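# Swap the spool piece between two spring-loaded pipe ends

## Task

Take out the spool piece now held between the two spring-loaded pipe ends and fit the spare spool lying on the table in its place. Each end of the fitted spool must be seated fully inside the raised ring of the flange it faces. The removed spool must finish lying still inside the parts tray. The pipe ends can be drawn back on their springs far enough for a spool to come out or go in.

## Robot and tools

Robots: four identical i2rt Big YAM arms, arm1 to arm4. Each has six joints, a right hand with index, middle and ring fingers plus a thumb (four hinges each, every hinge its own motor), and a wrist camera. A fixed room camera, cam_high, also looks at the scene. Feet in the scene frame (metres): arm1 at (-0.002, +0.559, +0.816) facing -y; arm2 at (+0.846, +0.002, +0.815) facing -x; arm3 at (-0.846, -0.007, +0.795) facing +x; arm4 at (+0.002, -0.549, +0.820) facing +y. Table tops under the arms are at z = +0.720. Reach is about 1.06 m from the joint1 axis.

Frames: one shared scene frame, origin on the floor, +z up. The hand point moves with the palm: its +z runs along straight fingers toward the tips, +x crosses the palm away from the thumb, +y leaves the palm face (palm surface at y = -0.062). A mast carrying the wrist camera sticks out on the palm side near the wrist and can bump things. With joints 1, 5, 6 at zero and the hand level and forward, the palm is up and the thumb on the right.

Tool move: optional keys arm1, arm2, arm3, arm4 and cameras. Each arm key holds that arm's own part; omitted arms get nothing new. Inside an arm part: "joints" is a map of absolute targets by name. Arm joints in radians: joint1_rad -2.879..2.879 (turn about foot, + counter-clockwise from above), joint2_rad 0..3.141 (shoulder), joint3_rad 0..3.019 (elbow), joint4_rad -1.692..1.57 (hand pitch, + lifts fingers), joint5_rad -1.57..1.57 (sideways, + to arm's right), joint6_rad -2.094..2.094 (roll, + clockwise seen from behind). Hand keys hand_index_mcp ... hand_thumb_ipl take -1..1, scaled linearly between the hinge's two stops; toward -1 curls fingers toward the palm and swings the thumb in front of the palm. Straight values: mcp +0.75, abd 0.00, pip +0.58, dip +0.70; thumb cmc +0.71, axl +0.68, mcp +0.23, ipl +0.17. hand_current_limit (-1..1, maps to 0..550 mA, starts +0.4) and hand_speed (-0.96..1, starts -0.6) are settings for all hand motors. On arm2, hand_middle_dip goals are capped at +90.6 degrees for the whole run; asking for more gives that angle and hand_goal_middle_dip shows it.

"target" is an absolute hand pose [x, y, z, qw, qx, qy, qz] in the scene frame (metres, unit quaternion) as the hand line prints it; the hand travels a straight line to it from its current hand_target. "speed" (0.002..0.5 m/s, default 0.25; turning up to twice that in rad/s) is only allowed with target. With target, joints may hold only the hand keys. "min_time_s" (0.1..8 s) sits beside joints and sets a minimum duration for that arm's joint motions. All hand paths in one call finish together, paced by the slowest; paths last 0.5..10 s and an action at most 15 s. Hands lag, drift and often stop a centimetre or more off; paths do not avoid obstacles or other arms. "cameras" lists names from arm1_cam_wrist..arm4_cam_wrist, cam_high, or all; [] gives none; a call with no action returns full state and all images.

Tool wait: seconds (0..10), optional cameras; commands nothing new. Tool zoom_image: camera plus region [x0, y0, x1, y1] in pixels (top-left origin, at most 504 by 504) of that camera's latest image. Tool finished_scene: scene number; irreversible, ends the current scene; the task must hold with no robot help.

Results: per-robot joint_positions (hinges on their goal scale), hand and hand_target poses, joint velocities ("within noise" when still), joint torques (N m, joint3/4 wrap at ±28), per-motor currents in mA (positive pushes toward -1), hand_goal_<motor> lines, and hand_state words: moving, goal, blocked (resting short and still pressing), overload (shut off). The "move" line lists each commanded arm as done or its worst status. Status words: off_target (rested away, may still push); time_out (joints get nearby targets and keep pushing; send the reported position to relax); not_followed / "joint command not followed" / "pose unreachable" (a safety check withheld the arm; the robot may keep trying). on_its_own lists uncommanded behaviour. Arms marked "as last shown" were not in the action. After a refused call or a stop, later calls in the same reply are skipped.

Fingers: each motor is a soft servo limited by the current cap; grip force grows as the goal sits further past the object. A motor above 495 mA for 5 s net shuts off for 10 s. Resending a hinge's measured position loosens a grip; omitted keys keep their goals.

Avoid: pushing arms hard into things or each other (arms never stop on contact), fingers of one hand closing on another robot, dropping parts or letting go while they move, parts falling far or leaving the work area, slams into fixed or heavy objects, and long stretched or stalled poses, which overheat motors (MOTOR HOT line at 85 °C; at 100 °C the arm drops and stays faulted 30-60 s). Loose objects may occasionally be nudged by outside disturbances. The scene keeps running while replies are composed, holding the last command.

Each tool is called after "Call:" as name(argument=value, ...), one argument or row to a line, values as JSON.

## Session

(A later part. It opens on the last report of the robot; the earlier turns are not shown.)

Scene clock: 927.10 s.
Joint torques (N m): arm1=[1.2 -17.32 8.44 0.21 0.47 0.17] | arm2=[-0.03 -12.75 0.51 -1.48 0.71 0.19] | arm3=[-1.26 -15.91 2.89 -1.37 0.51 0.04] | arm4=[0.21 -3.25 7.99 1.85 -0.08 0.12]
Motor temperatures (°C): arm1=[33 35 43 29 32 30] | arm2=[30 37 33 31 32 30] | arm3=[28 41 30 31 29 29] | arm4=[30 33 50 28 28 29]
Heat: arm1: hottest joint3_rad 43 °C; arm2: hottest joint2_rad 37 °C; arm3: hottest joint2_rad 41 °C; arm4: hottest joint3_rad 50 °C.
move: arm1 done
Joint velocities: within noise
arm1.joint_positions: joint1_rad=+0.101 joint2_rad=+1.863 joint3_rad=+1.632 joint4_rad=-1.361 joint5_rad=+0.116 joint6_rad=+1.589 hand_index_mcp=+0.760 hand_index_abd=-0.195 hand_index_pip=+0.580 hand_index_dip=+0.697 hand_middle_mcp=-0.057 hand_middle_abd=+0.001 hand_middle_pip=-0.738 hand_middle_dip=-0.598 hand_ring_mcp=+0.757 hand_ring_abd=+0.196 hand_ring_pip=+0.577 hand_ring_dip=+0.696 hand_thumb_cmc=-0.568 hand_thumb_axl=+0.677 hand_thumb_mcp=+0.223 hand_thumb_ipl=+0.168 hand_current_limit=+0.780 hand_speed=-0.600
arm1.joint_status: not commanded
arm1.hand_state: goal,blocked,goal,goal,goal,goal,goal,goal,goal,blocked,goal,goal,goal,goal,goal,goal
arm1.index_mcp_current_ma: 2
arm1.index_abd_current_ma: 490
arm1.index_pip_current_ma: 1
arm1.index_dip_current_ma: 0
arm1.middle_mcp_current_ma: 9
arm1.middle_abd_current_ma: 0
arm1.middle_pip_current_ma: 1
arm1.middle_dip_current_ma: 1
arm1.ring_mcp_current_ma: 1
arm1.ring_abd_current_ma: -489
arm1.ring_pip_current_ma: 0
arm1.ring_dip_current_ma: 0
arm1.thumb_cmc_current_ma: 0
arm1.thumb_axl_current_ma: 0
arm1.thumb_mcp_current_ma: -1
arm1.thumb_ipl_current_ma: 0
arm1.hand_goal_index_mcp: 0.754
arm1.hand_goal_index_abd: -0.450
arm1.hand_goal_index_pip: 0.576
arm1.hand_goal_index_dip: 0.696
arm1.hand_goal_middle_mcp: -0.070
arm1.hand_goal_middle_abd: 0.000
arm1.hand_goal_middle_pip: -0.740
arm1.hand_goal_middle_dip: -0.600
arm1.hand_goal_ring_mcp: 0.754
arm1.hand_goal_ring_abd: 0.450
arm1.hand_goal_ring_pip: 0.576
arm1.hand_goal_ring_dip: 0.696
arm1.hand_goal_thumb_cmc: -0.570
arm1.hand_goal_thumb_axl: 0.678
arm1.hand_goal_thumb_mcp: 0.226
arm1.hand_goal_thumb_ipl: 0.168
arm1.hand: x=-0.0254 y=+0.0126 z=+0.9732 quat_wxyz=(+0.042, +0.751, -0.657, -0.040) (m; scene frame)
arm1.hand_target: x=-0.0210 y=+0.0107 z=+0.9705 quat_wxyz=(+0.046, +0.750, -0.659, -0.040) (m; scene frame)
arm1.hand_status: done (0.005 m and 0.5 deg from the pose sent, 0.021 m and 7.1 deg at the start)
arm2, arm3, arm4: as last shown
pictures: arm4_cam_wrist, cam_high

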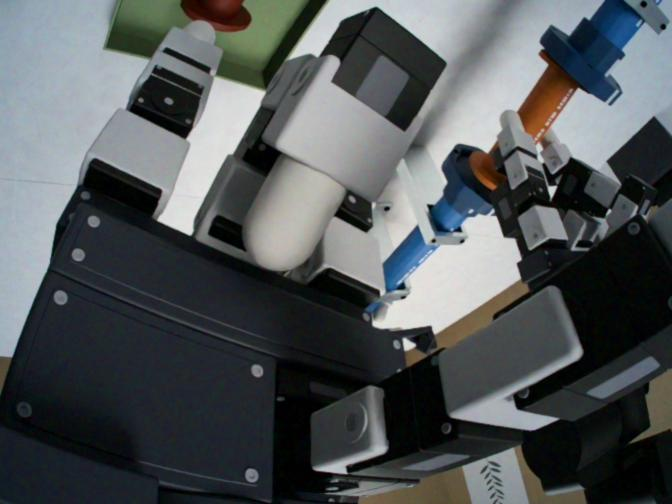

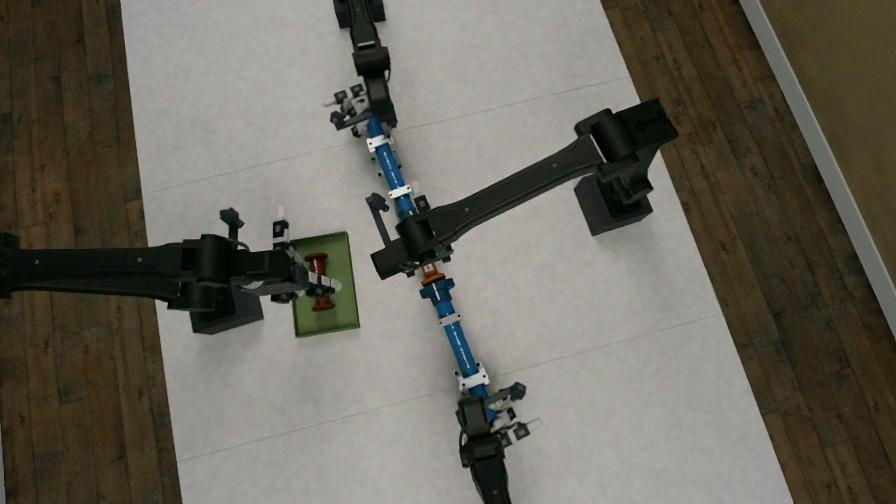

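Call:
move(
  arm1={"target": [-0.0102, 0.0165, 0.9684, 0.0785, 0.7469, -0.6568, -0.0690], "speed": 0.04},
  cameras=["cam_high", "arm4_cam_wrist", "arm1_cam_wrist"],
)

Call:
zoom_image(
  camera="cam_high",
  region=[400, 240, 460, 300],
)

Call:
zoom_image(
  camera="arm4_cam_wrist",
  region=[430, 0, 660, 230],
)

Call:
zoom_image(
  camera="arm4_cam_wrist",
  region=[520, 10, 650, 120],
)

Call:
zoom_image(
  camera="arm4_cam_wrist",
  region=[430, 130, 530, 230],
)

Scene clock: 960.87 s.
Joint torques (N m): arm1=[1.14 -17.2 8.31 0.21 0.64 0.17] | arm2=[-0.44 -12.86 0.5 -1.39 0.72 0.2] | arm3=[-1.26 -15.91 2.85 -1.36 0.51 0.04] | arm4=[0.21 -3.37 8.01 1.84 -0.07 0.11]
Motor temperatures (°C): arm1=[33 37 43 29 32 30] | arm2=[30 37 33 31 32 30] | arm3=[28 41 30 31 29 29] | arm4=[30 33 50 28 28 29]
Heat: arm1: hottest joint3_rad 43 °C; arm2: hottest joint2_rad 37 °C; arm3: hottest joint2_rad 41 °C; arm4: hottest joint3_rad 50 °C.
move: arm1 done
Joint velocities: within noise
arm1.joint_positions: joint1_rad=+0.145 joint2_rad=+1.865 joint3_rad=+1.602 joint4_rad=-1.341 joint5_rad=+0.201 joint6_rad=+1.636 hand_index_mcp=+0.761 hand_index_abd=-0.195 hand_index_pip=+0.580 hand_index_dip=+0.697 hand_middle_mcp=-0.057 hand_middle_abd=+0.001 hand_middle_pip=-0.738 hand_middle_dip=-0.598 hand_ring_mcp=+0.757 hand_ring_abd=+0.196 hand_ring_pip=+0.577 hand_ring_dip=+0.696 hand_thumb_cmc=-0.568 hand_thumb_axl=+0.677 hand_thumb_mcp=+0.223 hand_thumb_ipl=+0.168 hand_current_limit=+0.780 hand_speed=-0.600
arm1.joint_status: not commanded
arm1.hand_state: goal,blocked,goal,goal,goal,goal,goal,goal,goal,blocked,goal,goal,goal,goal,goal,goal
arm1.index_mcp_current_ma: 3
arm1.index_abd_current_ma: 490
arm1.index_pip_current_ma: 1
arm1.index_dip_current_ma: 0
arm1.middle_mcp_current_ma: 9
arm1.middle_abd_current_ma: 0
arm1.middle_pip_current_ma: 1
arm1.middle_dip_current_ma: 1
arm1.ring_mcp_current_ma: 1
arm1.ring_abd_current_ma: -489
arm1.ring_pip_current_ma: 0
arm1.ring_dip_current_ma: 0
arm1.thumb_cmc_current_ma: 0
arm1.thumb_axl_current_ma: 0
arm1.thumb_mcp_current_ma: -1
arm1.thumb_ipl_current_ma: 0
arm1.hand_goal_index_mcp: 0.754
arm1.hand_goal_index_abd: -0.450
arm1.hand_goal_index_pip: 0.576
arm1.hand_goal_index_dip: 0.696
arm1.hand_goal_middle_mcp: -0.070
arm1.hand_goal_middle_abd: 0.000
arm1.hand_goal_middle_pip: -0.740
arm1.hand_goal_middle_dip: -0.600
arm1.hand_goal_ring_mcp: 0.754
arm1.hand_goal_ring_abd: 0.450
arm1.hand_goal_ring_pip: 0.576
arm1.hand_goal_ring_dip: 0.696
arm1.hand_goal_thumb_cmc: -0.570
arm1.hand_goal_thumb_axl: 0.678
arm1.hand_goal_thumb_mcp: 0.226
arm1.hand_goal_thumb_ipl: 0.168
arm1.hand: x=-0.0147 y=+0.0183 z=+0.9708 quat_wxyz=(+0.074, +0.748, -0.656, -0.069) (m; scene frame)
arm1.hand_target: x=-0.0103 y=+0.0166 z=+0.9684 quat_wxyz=(+0.078, +0.747, -0.657, -0.069) (m; scene frame)
arm1.hand_status: done (0.005 m and 0.6 deg from the pose sent, 0.016 m and 5.3 deg at the start)
arm2, arm3, arm4: as last shown
pictures: arm1_cam_wrist, arm4_cam_wrist, cam_high

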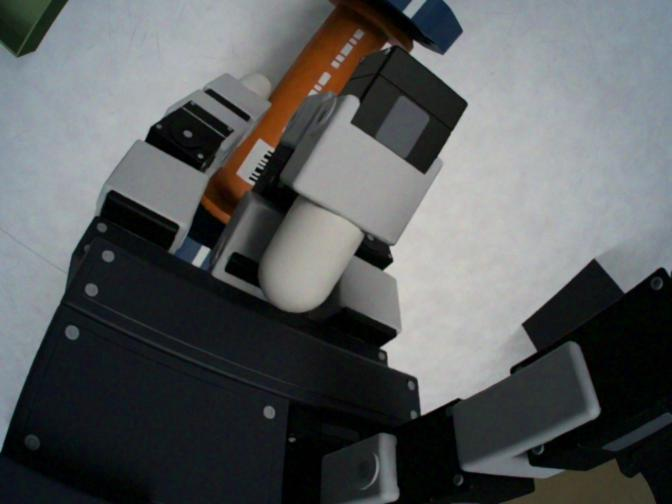

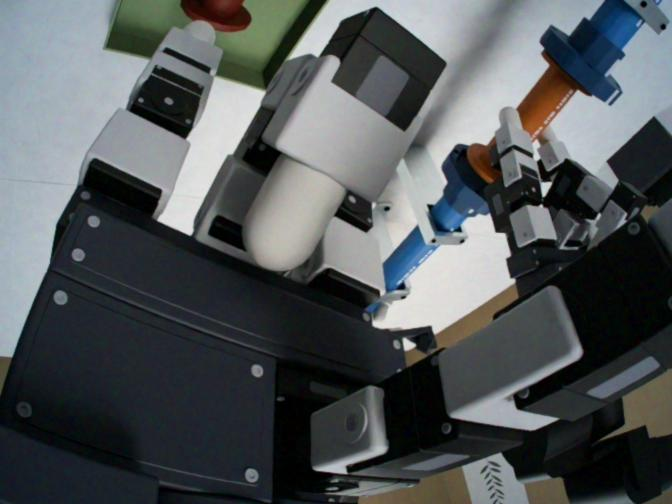

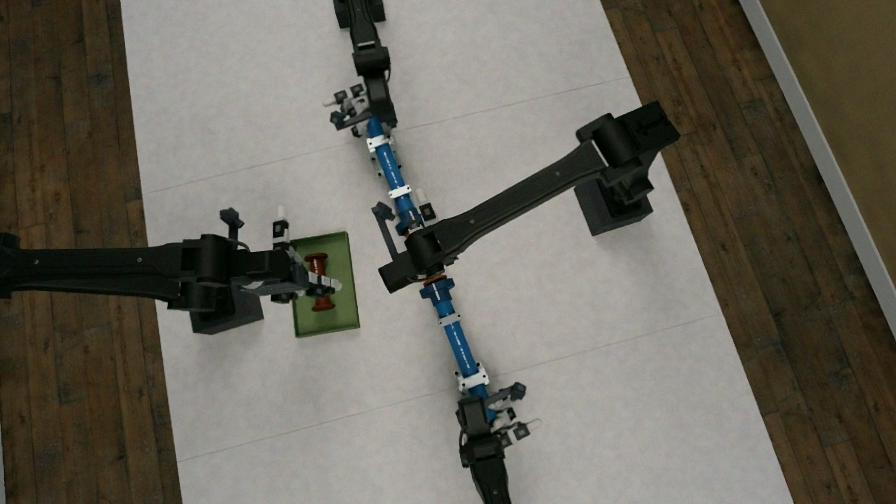

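Scaled by 8.400 from the camera's 896x504 image, which has a finer 1280x720 frame.

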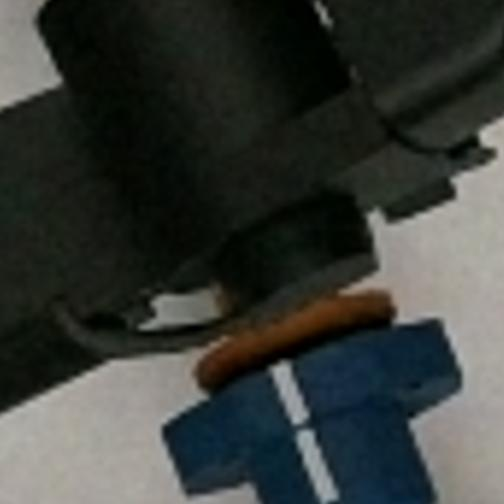

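Scaled by 2.191 from the camera's 672x504 image, which has a finer 960x720 frame.

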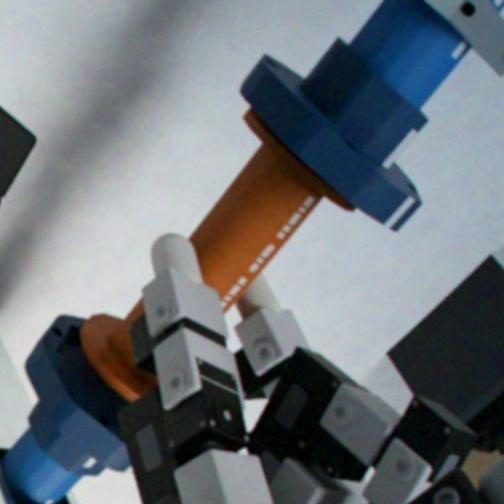

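Scaled by 3.877 from the camera's 672x504 image, which has a finer 960x720 frame.

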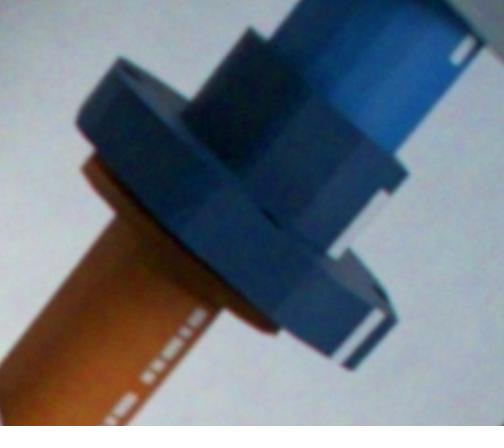

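Scaled by 5.040 from the camera's 672x504 image, which has a finer 960x720 frame.

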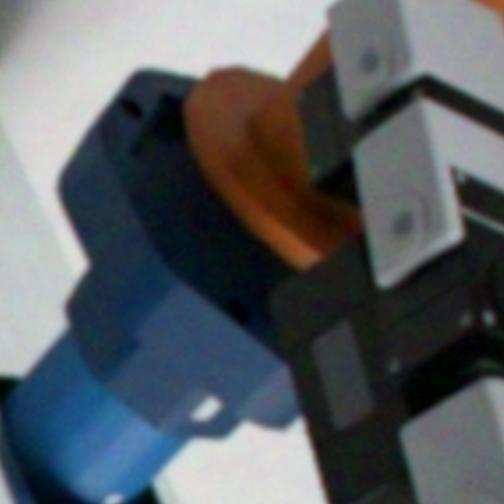

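Call:
move(
  arm1={"target": [-0.0125, 0.0080, 1.008, 0.0895, 0.7469, -0.6568, -0.0600], "speed": 0.04},
  cameras=["cam_high", "arm4_cam_wrist"],
)

Call:
zoom_image(
  camera="arm4_cam_wrist",
  region=[430, 0, 660, 230],
)

Scene clock: 1069.77 s.
Joint torques (N m): arm1=[0.67 -18.84 13.55 -0.8 0.64 0.07] | arm2=[-0.15 -12.81 0.49 -1.4 0.71 0.19] | arm3=[-1.26 -15.97 2.85 -1.36 0.51 0.04] | arm4=[0.15 -3.25 8.01 1.87 -0.08 0.12]
Motor temperatures (°C): arm1=[33 35 42 29 33 30] | arm2=[30 37 33 31 32 30] | arm3=[28 41 30 30 29 29] | arm4=[30 33 50 28 28 29]
Heat: arm1: hottest joint3_rad 42 °C; arm2: hottest joint2_rad 37 °C; arm3: hottest joint2_rad 41 °C; arm4: hottest joint3_rad 50 °C.
move: arm1 off_target
Joint velocities: within noise
arm1.joint_positions: joint1_rad=+0.145 joint2_rad=+1.865 joint3_rad=+1.610 joint4_rad=-1.388 joint5_rad=+0.207 joint6_rad=+1.636 hand_index_mcp=+0.762 hand_index_abd=-0.195 hand_index_pip=+0.580 hand_index_dip=+0.697 hand_middle_mcp=-0.057 hand_middle_abd=+0.001 hand_middle_pip=-0.738 hand_middle_dip=-0.598 hand_ring_mcp=+0.757 hand_ring_abd=+0.196 hand_ring_pip=+0.577 hand_ring_dip=+0.696 hand_thumb_cmc=-0.568 hand_thumb_axl=+0.677 hand_thumb_mcp=+0.223 hand_thumb_ipl=+0.168 hand_current_limit=+0.780 hand_speed=-0.600
arm1.joint_status: not commanded
arm1.hand_state: goal,blocked,goal,goal,goal,goal,goal,goal,goal,blocked,goal,goal,goal,goal,goal,goal
arm1.index_mcp_current_ma: 4
arm1.index_abd_current_ma: 489
arm1.index_pip_current_ma: 1
arm1.index_dip_current_ma: 0
arm1.middle_mcp_current_ma: 9
arm1.middle_abd_current_ma: 0
arm1.middle_pip_current_ma: 1
arm1.middle_dip_current_ma: 1
arm1.ring_mcp_current_ma: 1
arm1.ring_abd_current_ma: -489
arm1.ring_pip_current_ma: 0
arm1.ring_dip_current_ma: 0
arm1.thumb_cmc_current_ma: 0
arm1.thumb_axl_current_ma: 0
arm1.thumb_mcp_current_ma: -1
arm1.thumb_ipl_current_ma: 0
arm1.hand_goal_index_mcp: 0.754
arm1.hand_goal_index_abd: -0.450
arm1.hand_goal_index_pip: 0.576
arm1.hand_goal_index_dip: 0.696
arm1.hand_goal_middle_mcp: -0.070
arm1.hand_goal_middle_abd: 0.000
arm1.hand_goal_middle_pip: -0.740
arm1.hand_goal_middle_dip: -0.600
arm1.hand_goal_ring_mcp: 0.754
arm1.hand_goal_ring_abd: 0.450
arm1.hand_goal_ring_pip: 0.576
arm1.hand_goal_ring_dip: 0.696
arm1.hand_goal_thumb_cmc: -0.570
arm1.hand_goal_thumb_axl: 0.678
arm1.hand_goal_thumb_mcp: 0.226
arm1.hand_goal_thumb_ipl: 0.168
arm1.hand: x=-0.0173 y=+0.0261 z=+0.9760 quat_wxyz=(+0.065, +0.749, -0.654, -0.086) (m; scene frame)
arm1.hand_target: x=-0.0128 y=+0.0101 z=+1.0080 quat_wxyz=(+0.089, +0.747, -0.657, -0.060) (m; scene frame)
arm1.hand_status: off_target (0.037 m and 4.2 deg from the pose sent, 0.039 m and 2.1 deg at the start)
arm2, arm3: as last shown
arm4.joint_positions: joint1_rad=-0.259 joint2_rad=+0.795 joint3_rad=+0.701 joint4_rad=-1.190 joint5_rad=+0.035 joint6_rad=-1.630 hand_index_mcp=+0.755 hand_index_abd=+0.077 hand_index_pip=+0.579 hand_index_dip=+0.697 hand_middle_mcp=-0.057 hand_middle_abd=+0.001 hand_middle_pip=-0.738 hand_middle_dip=-0.597 hand_ring_mcp=+0.754 hand_ring_abd=-0.078 hand_ring_pip=+0.577 hand_ring_dip=+0.696 hand_thumb_cmc=-0.570 hand_thumb_axl=+0.677 hand_thumb_mcp=+0.223 hand_thumb_ipl=+0.168 hand_current_limit=+0.400 hand_speed=-0.600
arm4.joint_status: not commanded
arm4.hand_state: goal,goal,goal,goal,goal,goal,goal,goal,goal,goal,goal,goal,goal,goal,goal,goal
arm4.index_mcp_current_ma: 2
arm4.index_abd_current_ma: -7
arm4.index_pip_current_ma: 6
arm4.index_dip_current_ma: 1
arm4.middle_mcp_current_ma: 42
arm4.middle_abd_current_ma: 1
arm4.middle_pip_current_ma: 4
arm4.middle_dip_current_ma: 6
arm4.ring_mcp_current_ma: -1
arm4.ring_abd_current_ma: 4
arm4.ring_pip_current_ma: 2
arm4.ring_dip_current_ma: 0
arm4.thumb_cmc_current_ma: 0
arm4.thumb_axl_current_ma: -2
arm4.thumb_mcp_current_ma: -9
arm4.thumb_ipl_current_ma: -1
arm4.hand_goal_index_mcp: 0.754
arm4.hand_goal_index_abd: 0.080
arm4.hand_goal_index_pip: 0.576
arm4.hand_goal_index_dip: 0.696
arm4.hand_goal_middle_mcp: -0.070
arm4.hand_goal_middle_abd: 0.000
arm4.hand_goal_middle_pip: -0.740
arm4.hand_goal_middle_dip: -0.600
arm4.hand_goal_ring_mcp: 0.754
arm4.hand_goal_ring_abd: -0.080
arm4.hand_goal_ring_pip: 0.576
arm4.hand_goal_ring_dip: 0.696
arm4.hand_goal_thumb_cmc: -0.570
arm4.hand_goal_thumb_axl: 0.678
arm4.hand_goal_thumb_mcp: 0.226
arm4.hand_goal_thumb_ipl: 0.168
arm4.hand: x=-0.0188 y=-0.2660 z=+0.9989 quat_wxyz=(+0.126, -0.642, +0.752, +0.075) (m; scene frame)
arm4.hand_target: x=-0.0150 y=-0.2651 z=+1.0001 quat_wxyz=(+0.134, -0.635, +0.756, +0.079) (m; scene frame)
arm4.hand_status: not commanded
pictures: arm4_cam_wrist, cam_high

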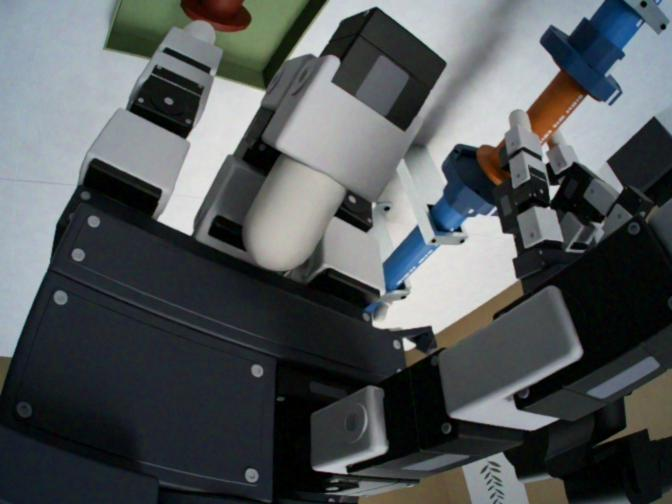

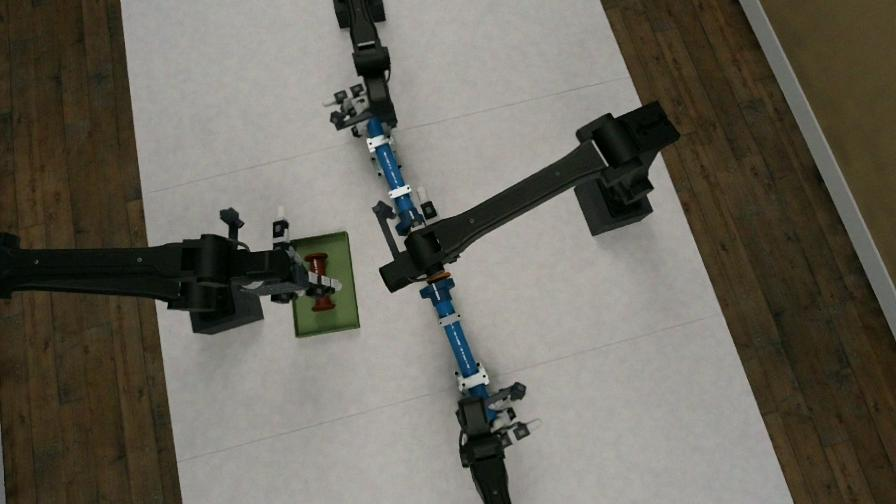

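Scaled by 2.191 from the camera's 672x504 image, which has a finer 960x720 frame.

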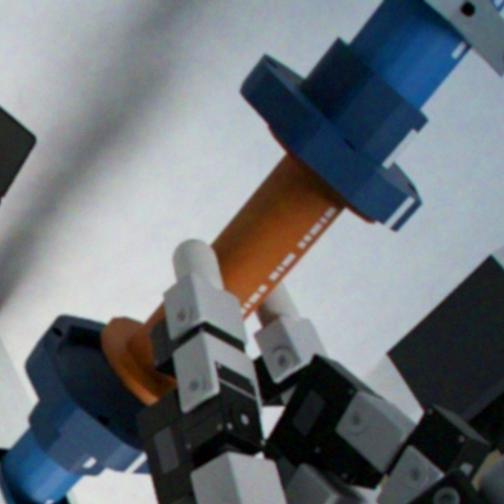

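Call:
zoom_image(
  camera="cam_high",
  region=[400, 240, 460, 300],
)

Call:
zoom_image(
  camera="arm4_cam_wrist",
  region=[520, 10, 650, 120],
)

Call:
zoom_image(
  camera="arm4_cam_wrist",
  region=[430, 130, 530, 230],
)

Call:
zoom_image(
  camera="cam_high",
  region=[370, 180, 460, 300],
)

Scaled by 8.400 from the camera's 896x504 image, which has a finer 1280x720 frame.

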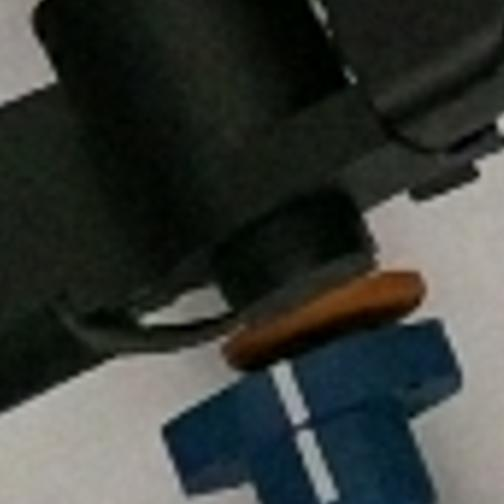

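Scaled by 3.877 from the camera's 672x504 image, which has a finer 960x720 frame.

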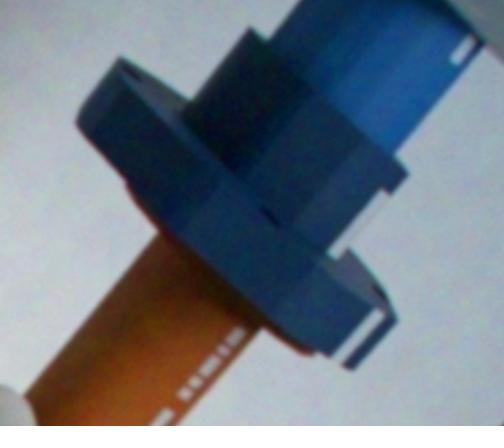

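Scaled by 5.040 from the camera's 672x504 image, which has a finer 960x720 frame.

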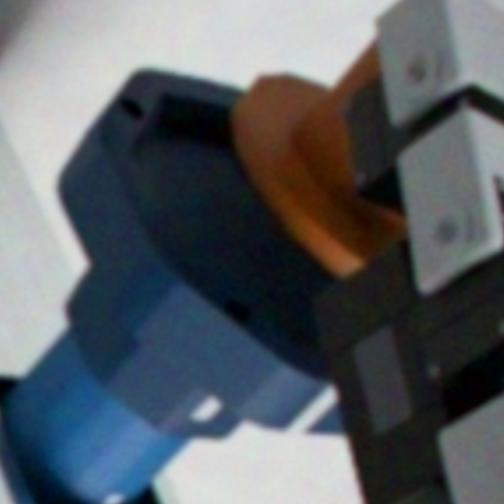

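Scaled by 4.200 from the camera's 896x504 image, which has a finer 1280x720 frame.

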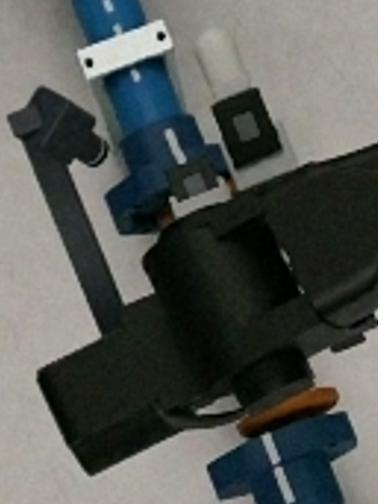

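Call:
move(
  arm1={"target": [-0.0087, -0.0050, 1.05, 0.0895, 0.7469, -0.6568, -0.0600], "speed": 0.06},
)

Call:
move(
  arm1={"target": [-0.0087, 0.0120, 0.976, 0.0804, 0.7467, -0.6566, -0.0707], "speed": 0.05},
  cameras=["cam_high", "arm4_cam_wrist"],
)

Call:
zoom_image(
  camera="cam_high",
  region=[370, 180, 460, 300],
)

Call:
zoom_image(
  camera="cam_high",
  region=[400, 240, 460, 300],
)

Call:
zoom_image(
  camera="arm4_cam_wrist",
  region=[520, 10, 650, 120],
)

Call:
zoom_image(
  camera="arm4_cam_wrist",
  region=[430, 130, 530, 230],
)

Scene clock: 1188.30 s.
Joint torques (N m): arm1=[0.73 -16.79 14.06 -0.75 0.58 0.1] | arm2=[-0.26 -12.86 0.51 -1.4 0.72 0.19] | arm3=[-1.2 -15.91 2.85 -1.37 0.51 0.03] | arm4=[0.09 -3.25 7.99 1.84 -0.07 0.12]
Motor temperatures (°C): arm1=[33 36 54 29 33 30] | arm2=[30 37 33 31 32 30] | arm3=[28 41 30 30 29 29] | arm4=[30 33 49 28 28 29]
Heat: arm1: hottest joint3_rad 54 °C; arm2: hottest joint2_rad 37 °C; arm3: hottest joint2_rad 41 °C; arm4: hottest joint3_rad 49 °C.
move: arm1 off_target
Joint velocities: arm1=[within noise] | arm2=[-0.015 -0.044 -0.002 0.017 -0.051 -0.022] | arm3=[within noise] | arm4=[within noise]
arm1.joint_positions: joint1_rad=+0.145 joint2_rad=+1.868 joint3_rad=+1.757 joint4_rad=-1.511 joint5_rad=+0.208 joint6_rad=+1.636 hand_index_mcp=+0.762 hand_index_abd=-0.195 hand_index_pip=+0.580 hand_index_dip=+0.697 hand_middle_mcp=-0.057 hand_middle_abd=+0.001 hand_middle_pip=-0.738 hand_middle_dip=-0.598 hand_ring_mcp=+0.757 hand_ring_abd=+0.196 hand_ring_pip=+0.577 hand_ring_dip=+0.696 hand_thumb_cmc=-0.568 hand_thumb_axl=+0.677 hand_thumb_mcp=+0.223 hand_thumb_ipl=+0.168 hand_current_limit=+0.780 hand_speed=-0.600
arm1.joint_status: not commanded
arm1.hand_state: goal,blocked,goal,goal,goal,goal,goal,goal,goal,blocked,goal,goal,goal,goal,goal,goal
arm1.index_mcp_current_ma: 4
arm1.index_abd_current_ma: 489
arm1.index_pip_current_ma: 1
arm1.index_dip_current_ma: 0
arm1.middle_mcp_current_ma: 9
arm1.middle_abd_current_ma: 0
arm1.middle_pip_current_ma: 1
arm1.middle_dip_current_ma: 1
arm1.ring_mcp_current_ma: 1
arm1.ring_abd_current_ma: -489
arm1.ring_pip_current_ma: 0
arm1.ring_dip_current_ma: 0
arm1.thumb_cmc_current_ma: 0
arm1.thumb_axl_current_ma: 0
arm1.thumb_mcp_current_ma: -1
arm1.thumb_ipl_current_ma: 0
arm1.hand_goal_index_mcp: 0.754
arm1.hand_goal_index_abd: -0.450
arm1.hand_goal_index_pip: 0.576
arm1.hand_goal_index_dip: 0.696
arm1.hand_goal_middle_mcp: -0.070
arm1.hand_goal_middle_abd: 0.000
arm1.hand_goal_middle_pip: -0.740
arm1.hand_goal_middle_dip: -0.600
arm1.hand_goal_ring_mcp: 0.754
arm1.hand_goal_ring_abd: 0.450
arm1.hand_goal_ring_pip: 0.576
arm1.hand_goal_ring_dip: 0.696
arm1.hand_goal_thumb_cmc: -0.570
arm1.hand_goal_thumb_axl: 0.678
arm1.hand_goal_thumb_mcp: 0.226
arm1.hand_goal_thumb_ipl: 0.168
arm1.hand: x=-0.0144 y=+0.0111 z=+1.0290 quat_wxyz=(+0.071, +0.749, -0.655, -0.078) (m; scene frame)
arm1.hand_target: x=-0.0089 y=-0.0036 z=+1.0500 quat_wxyz=(+0.090, +0.747, -0.656, -0.059) (m; scene frame)
arm1.hand_status: off_target (0.027 m and 2.9 deg from the pose sent, 0.081 m and 4.2 deg at the start)
arm2, arm3, arm4: as last shown
pictures: none

Scene clock: 1190.37 s.
Joint torques (N m): arm1=[1.44 -17.73 8.47 0.12 0.55 0.15] | arm2=[-0.03 -12.86 0.54 -1.35 0.72 0.21] | arm3=[-1.26 -15.91 2.86 -1.37 0.51 0.04] | arm4=[0.21 -3.25 7.99 1.85 -0.08 0.12]
Motor temperatures (°C): arm1=[33 36 54 29 33 30] | arm2=[30 37 33 31 32 30] | arm3=[28 41 30 30 29 29] | arm4=[30 33 49 28 28 29]
Heat: arm1: hottest joint3_rad 54 °C; arm2: hottest joint2_rad 37 °C; arm3: hottest joint2_rad 41 °C; arm4: hottest joint3_rad 49 °C.
move: arm1 done
Joint velocities: within noise
arm1.joint_positions: joint1_rad=+0.146 joint2_rad=+1.876 joint3_rad=+1.632 joint4_rad=-1.365 joint5_rad=+0.208 joint6_rad=+1.638 hand_index_mcp=+0.762 hand_index_abd=-0.195 hand_index_pip=+0.580 hand_index_dip=+0.697 hand_middle_mcp=-0.057 hand_middle_abd=+0.001 hand_middle_pip=-0.738 hand_middle_dip=-0.598 hand_ring_mcp=+0.757 hand_ring_abd=+0.196 hand_ring_pip=+0.577 hand_ring_dip=+0.696 hand_thumb_cmc=-0.568 hand_thumb_axl=+0.677 hand_thumb_mcp=+0.223 hand_thumb_ipl=+0.168 hand_current_limit=+0.780 hand_speed=-0.600
arm1.joint_status: not commanded
arm1.hand_state: goal,blocked,goal,goal,goal,goal,goal,goal,goal,blocked,goal,goal,goal,goal,goal,goal
arm1.index_mcp_current_ma: 4
arm1.index_abd_current_ma: 489
arm1.index_pip_current_ma: 1
arm1.index_dip_current_ma: 0
arm1.middle_mcp_current_ma: 9
arm1.middle_abd_current_ma: 0
arm1.middle_pip_current_ma: 1
arm1.middle_dip_current_ma: 1
arm1.ring_mcp_current_ma: 1
arm1.ring_abd_current_ma: -489
arm1.ring_pip_current_ma: 0
arm1.ring_dip_current_ma: 0
arm1.thumb_cmc_current_ma: 0
arm1.thumb_axl_current_ma: 0
arm1.thumb_mcp_current_ma: -1
arm1.thumb_ipl_current_ma: 0
arm1.hand_goal_index_mcp: 0.754
arm1.hand_goal_index_abd: -0.450
arm1.hand_goal_index_pip: 0.576
arm1.hand_goal_index_dip: 0.696
arm1.hand_goal_middle_mcp: -0.070
arm1.hand_goal_middle_abd: 0.000
arm1.hand_goal_middle_pip: -0.740
arm1.hand_goal_middle_dip: -0.600
arm1.hand_goal_ring_mcp: 0.754
arm1.hand_goal_ring_abd: 0.450
arm1.hand_goal_ring_pip: 0.576
arm1.hand_goal_ring_dip: 0.696
arm1.hand_goal_thumb_cmc: -0.570
arm1.hand_goal_thumb_axl: 0.678
arm1.hand_goal_thumb_mcp: 0.226
arm1.hand_goal_thumb_ipl: 0.168
arm1.hand: x=-0.0145 y=+0.0139 z=+0.9770 quat_wxyz=(+0.076, +0.748, -0.656, -0.073) (m; scene frame)
arm1.hand_target: x=-0.0088 y=+0.0120 z=+0.9761 quat_wxyz=(+0.080, +0.747, -0.657, -0.071) (m; scene frame)
arm1.hand_status: done (0.006 m and 0.6 deg from the pose sent, 0.053 m and 1.4 deg at the start)
arm2, arm3, arm4: as last shown
pictures: arm4_cam_wrist, cam_high

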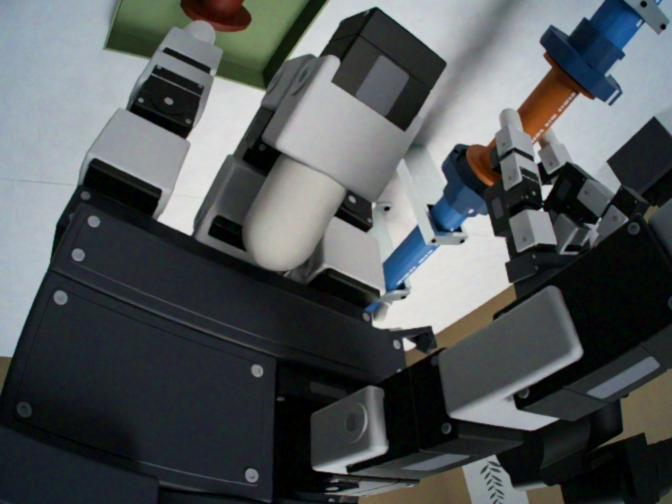

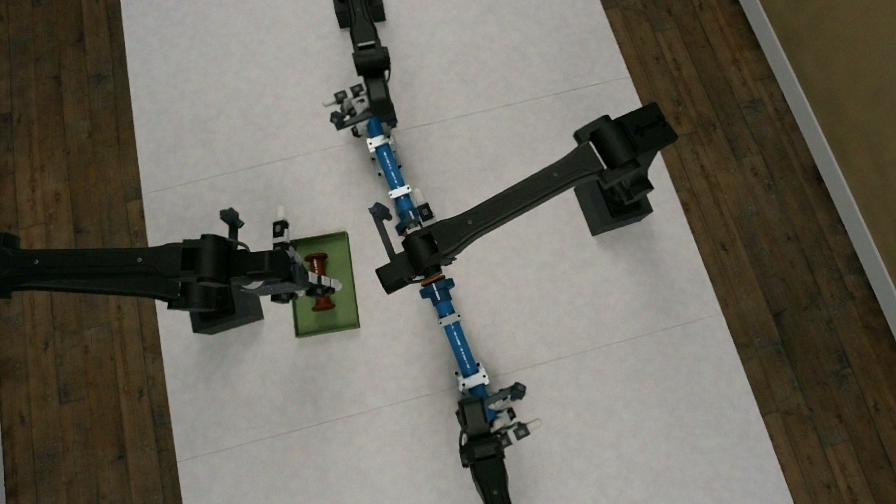

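Scaled by 4.200 from the camera's 896x504 image, which has a finer 1280x720 frame.

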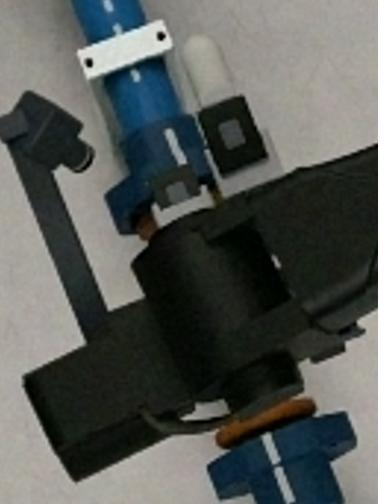

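Scaled by 8.400 from the camera's 896x504 image, which has a finer 1280x720 frame.

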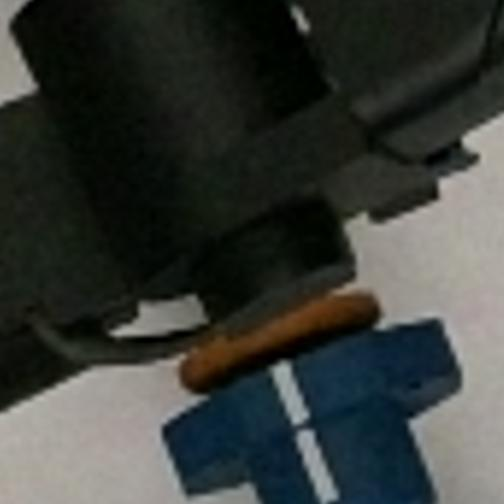

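Scaled by 3.877 from the camera's 672x504 image, which has a finer 960x720 frame.

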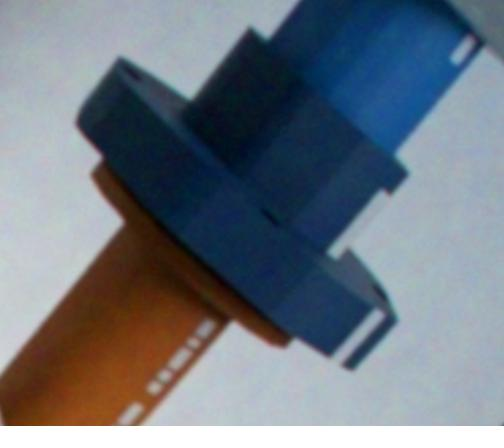

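Scaled by 5.040 from the camera's 672x504 image, which has a finer 960x720 frame.

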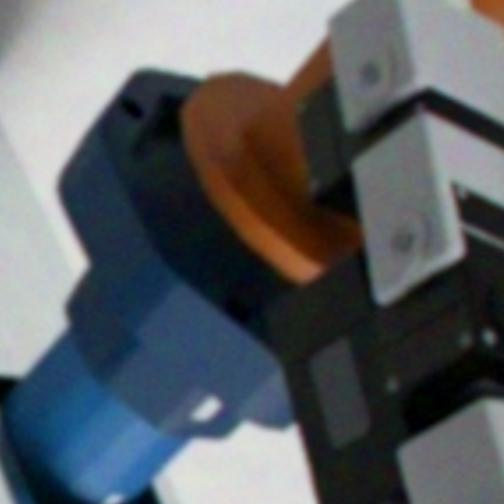

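Call:
move(
  arm2={"target":[0.508,0.110,0.791,0,-0.064,0.99795,0],"speed":0.02},
  arm3={"target":[-0.423,-0.110,0.791,0,0.99795,0.064,0],"speed":0.02},
  cameras=["arm4_cam_wrist","cam_high"],
)

Call:
zoom_image(
  camera="arm4_cam_wrist",
  region=[520, 10, 650, 120],
)

Call:
zoom_image(
  camera="arm4_cam_wrist",
  region=[430, 130, 530, 230],
)

Call:
zoom_image(
  camera="cam_high",
  region=[370, 180, 460, 300],
)

Scene clock: 1234.87 s.
Joint torques (N m): arm1=[1.32 -17.49 8.43 0.1 0.55 0.14] | arm2=[0.79 -10.34 4.07 -1.89 0.75 0.28] | arm3=[-0.56 -13.33 6.28 -1.88 0.53 0.11] | arm4=[0.09 -3.19 8.01 1.85 -0.08 0.13]
Motor temperatures (°C): arm1=[33 39 48 29 33 30] | arm2=[30 37 33 31 32 30] | arm3=[28 41 30 30 29 29] | arm4=[30 33 49 28 28 29]
Heat: arm1: hottest joint3_rad 48 °C; arm2: hottest joint2_rad 37 °C; arm3: hottest joint2_rad 41 °C; arm4: hottest joint3_rad 49 °C.
move: arm2 off_target; arm3 off_target
Joint velocities: within noise
arm1, arm4: as last shown
arm1.joint_positions: joint1_rad=+0.146 joint2_rad=+1.876 joint3_rad=+1.632 joint4_rad=-1.365 joint5_rad=+0.208 joint6_rad=+1.639 hand_index_mcp=+0.762 hand_index_abd=-0.195 hand_index_pip=+0.580 hand_index_dip=+0.697 hand_middle_mcp=-0.057 hand_middle_abd=+0.001 hand_middle_pip=-0.738 hand_middle_dip=-0.598 hand_ring_mcp=+0.757 hand_ring_abd=+0.196 hand_ring_pip=+0.577 hand_ring_dip=+0.696 hand_thumb_cmc=-0.568 hand_thumb_axl=+0.677 hand_thumb_mcp=+0.223 hand_thumb_ipl=+0.168 hand_current_limit=+0.780 hand_speed=-0.600
arm1.index_abd_current_ma: 490
arm1.hand_target: x=-0.0088 y=+0.0121 z=+0.9761 quat_wxyz=(+0.080, +0.747, -0.657, -0.071) (m; scene frame)
arm2.joint_positions: joint1_rad=-0.010 joint2_rad=+1.582 joint3_rad=+0.766 joint4_rad=-0.664 joint5_rad=-0.002 joint6_rad=+1.359 hand_index_mcp=-0.416 hand_index_abd=+0.001 hand_index_pip=+0.012 hand_index_dip=-0.295 hand_middle_mcp=-0.523 hand_middle_abd=+0.017 hand_middle_pip=-0.190 hand_middle_dip=-0.415 hand_ring_mcp=-0.498 hand_ring_abd=-0.009 hand_ring_pip=-0.136 hand_ring_dip=-0.369 hand_thumb_cmc=-0.568 hand_thumb_axl=+0.677 hand_thumb_mcp=+0.225 hand_thumb_ipl=+0.168 hand_current_limit=+0.750 hand_speed=-0.600
arm2.joint_status: not commanded
arm2.hand_state: blocked,goal,goal,goal,blocked,goal,blocked,blocked,blocked,goal,blocked,blocked,goal,goal,goal,goal
arm2.index_mcp_current_ma: 74
arm2.index_abd_current_ma: 0
arm2.index_pip_current_ma: 16
arm2.index_dip_current_ma: 5
arm2.middle_mcp_current_ma: 236
arm2.middle_abd_current_ma: 22
arm2.middle_pip_current_ma: 481
arm2.middle_dip_current_ma: 248
arm2.ring_mcp_current_ma: 347
arm2.ring_abd_current_ma: -9
arm2.ring_pip_current_ma: 481
arm2.ring_dip_current_ma: 455
arm2.thumb_cmc_current_ma: 1
arm2.thumb_axl_current_ma: 0
arm2.thumb_mcp_current_ma: -1
arm2.thumb_ipl_current_ma: 0
arm2.hand_goal_index_mcp: -0.450
arm2.hand_goal_index_abd: 0.000
arm2.hand_goal_index_pip: 0.000
arm2.hand_goal_index_dip: -0.300
arm2.hand_goal_middle_mcp: -0.600
arm2.hand_goal_middle_abd: 0.000
arm2.hand_goal_middle_pip: -0.500
arm2.hand_goal_middle_dip: -0.500
arm2.hand_goal_ring_mcp: -0.600
arm2.hand_goal_ring_abd: 0.000
arm2.hand_goal_ring_pip: -0.500
arm2.hand_goal_ring_dip: -0.500
arm2.hand_goal_thumb_cmc: -0.570
arm2.hand_goal_thumb_axl: 0.678
arm2.hand_goal_thumb_mcp: 0.226
arm2.hand_goal_thumb_ipl: 0.168
arm2.hand: x=+0.4760 y=+0.1049 z=+0.8000 quat_wxyz=(-0.048, -0.085, +0.995, +0.001) (m; scene frame)
arm2.hand_target: x=+0.5070 y=+0.1095 z=+0.7918 quat_wxyz=(-0.001, -0.065, +0.998, +0.000) (m; scene frame)
arm2.hand_status: off_target (0.034 m and 6.1 deg from the pose sent, 0.027 m and 6.1 deg at the start)
arm3.joint_positions: joint1_rad=+0.024 joint2_rad=+1.732 joint3_rad=+1.021 joint4_rad=-0.800 joint5_rad=-0.012 joint6_rad=+1.394 hand_index_mcp=-0.398 hand_index_abd=+0.001 hand_index_pip=+0.007 hand_index_dip=-0.297 hand_middle_mcp=-0.562 hand_middle_abd=+0.001 hand_middle_pip=-0.450 hand_middle_dip=-0.439 hand_ring_mcp=-0.502 hand_ring_abd=+0.001 hand_ring_pip=-0.234 hand_ring_dip=-0.273 hand_thumb_cmc=-0.568 hand_thumb_axl=+0.677 hand_thumb_mcp=+0.224 hand_thumb_ipl=+0.168 hand_current_limit=+0.750 hand_speed=-0.600
arm3.joint_status: not commanded
arm3.hand_state: blocked,goal,goal,goal,blocked,goal,blocked,blocked,blocked,goal,blocked,blocked,goal,goal,goal,goal
arm3.index_mcp_current_ma: 92
arm3.index_abd_current_ma: 2
arm3.index_pip_current_ma: 26
arm3.index_dip_current_ma: 8
arm3.middle_mcp_current_ma: 164
arm3.middle_abd_current_ma: 2
arm3.middle_pip_current_ma: 212
arm3.middle_dip_current_ma: 265
arm3.ring_mcp_current_ma: 470
arm3.ring_abd_current_ma: 2
arm3.ring_pip_current_ma: 481
arm3.ring_dip_current_ma: 481
arm3.thumb_cmc_current_ma: 5
arm3.thumb_axl_current_ma: -2
arm3.thumb_mcp_current_ma: -10
arm3.thumb_ipl_current_ma: -1
arm3.hand_goal_index_mcp: -0.420
arm3.hand_goal_index_abd: 0.000
arm3.hand_goal_index_pip: 0.000
arm3.hand_goal_index_dip: -0.300
arm3.hand_goal_middle_mcp: -0.600
arm3.hand_goal_middle_abd: 0.000
arm3.hand_goal_middle_pip: -0.500
arm3.hand_goal_middle_dip: -0.500
arm3.hand_goal_ring_mcp: -0.600
arm3.hand_goal_ring_abd: 0.000
arm3.hand_goal_ring_pip: -0.500
arm3.hand_goal_ring_dip: -0.500
arm3.hand_goal_thumb_cmc: -0.570
arm3.hand_goal_thumb_axl: 0.678
arm3.hand_goal_thumb_mcp: 0.226
arm3.hand_goal_thumb_ipl: 0.168
arm3.hand: x=-0.4021 y=-0.1054 z=+0.7971 quat_wxyz=(+0.001, +0.997, +0.075, +0.036) (m; scene frame)
arm3.hand_target: x=-0.4226 y=-0.1097 z=+0.7915 quat_wxyz=(+0.000, +0.998, +0.064, +0.000) (m; scene frame)
arm3.hand_status: off_target (0.022 m and 4.3 deg from the pose sent, 0.020 m and 4.2 deg at the start)
pictures: arm4_cam_wrist, cam_high

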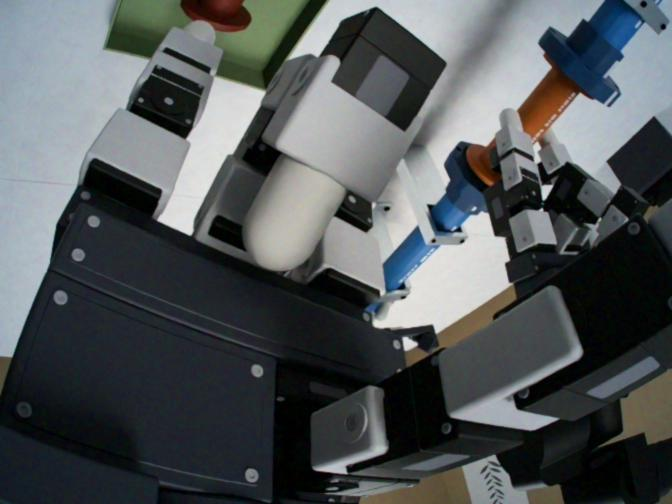

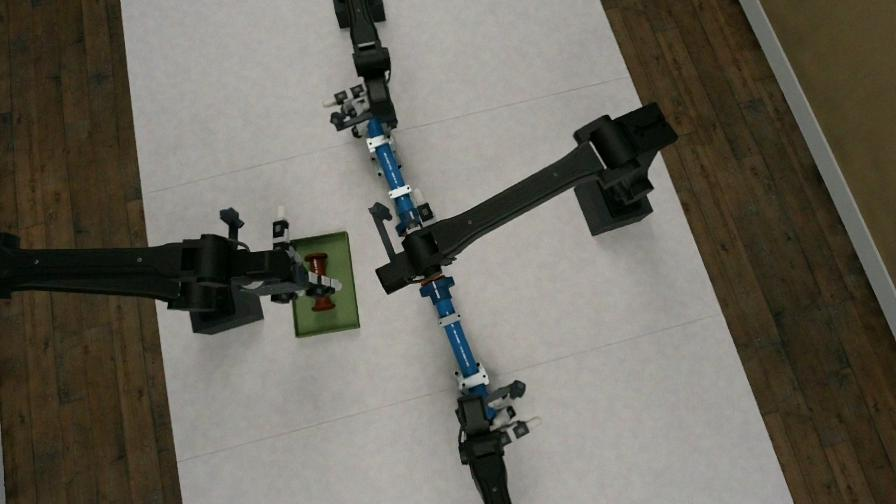

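Scaled by 3.877 from the camera's 672x504 image, which has a finer 960x720 frame.

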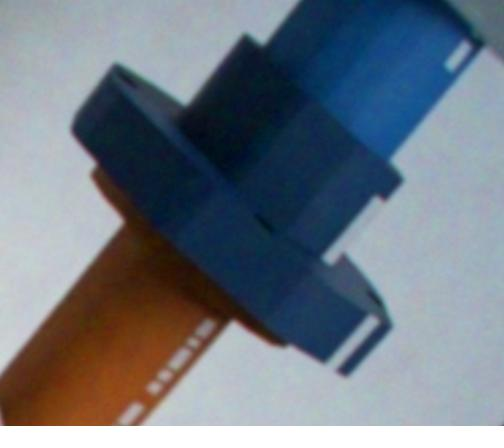

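Scaled by 5.040 from the camera's 672x504 image, which has a finer 960x720 frame.

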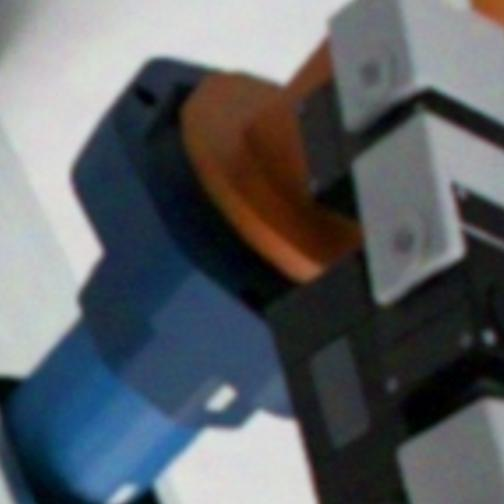

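Scaled by 4.200 from the camera's 896x504 image, which has a finer 1280x720 frame.

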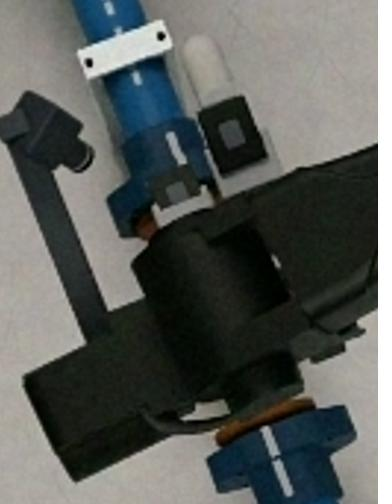

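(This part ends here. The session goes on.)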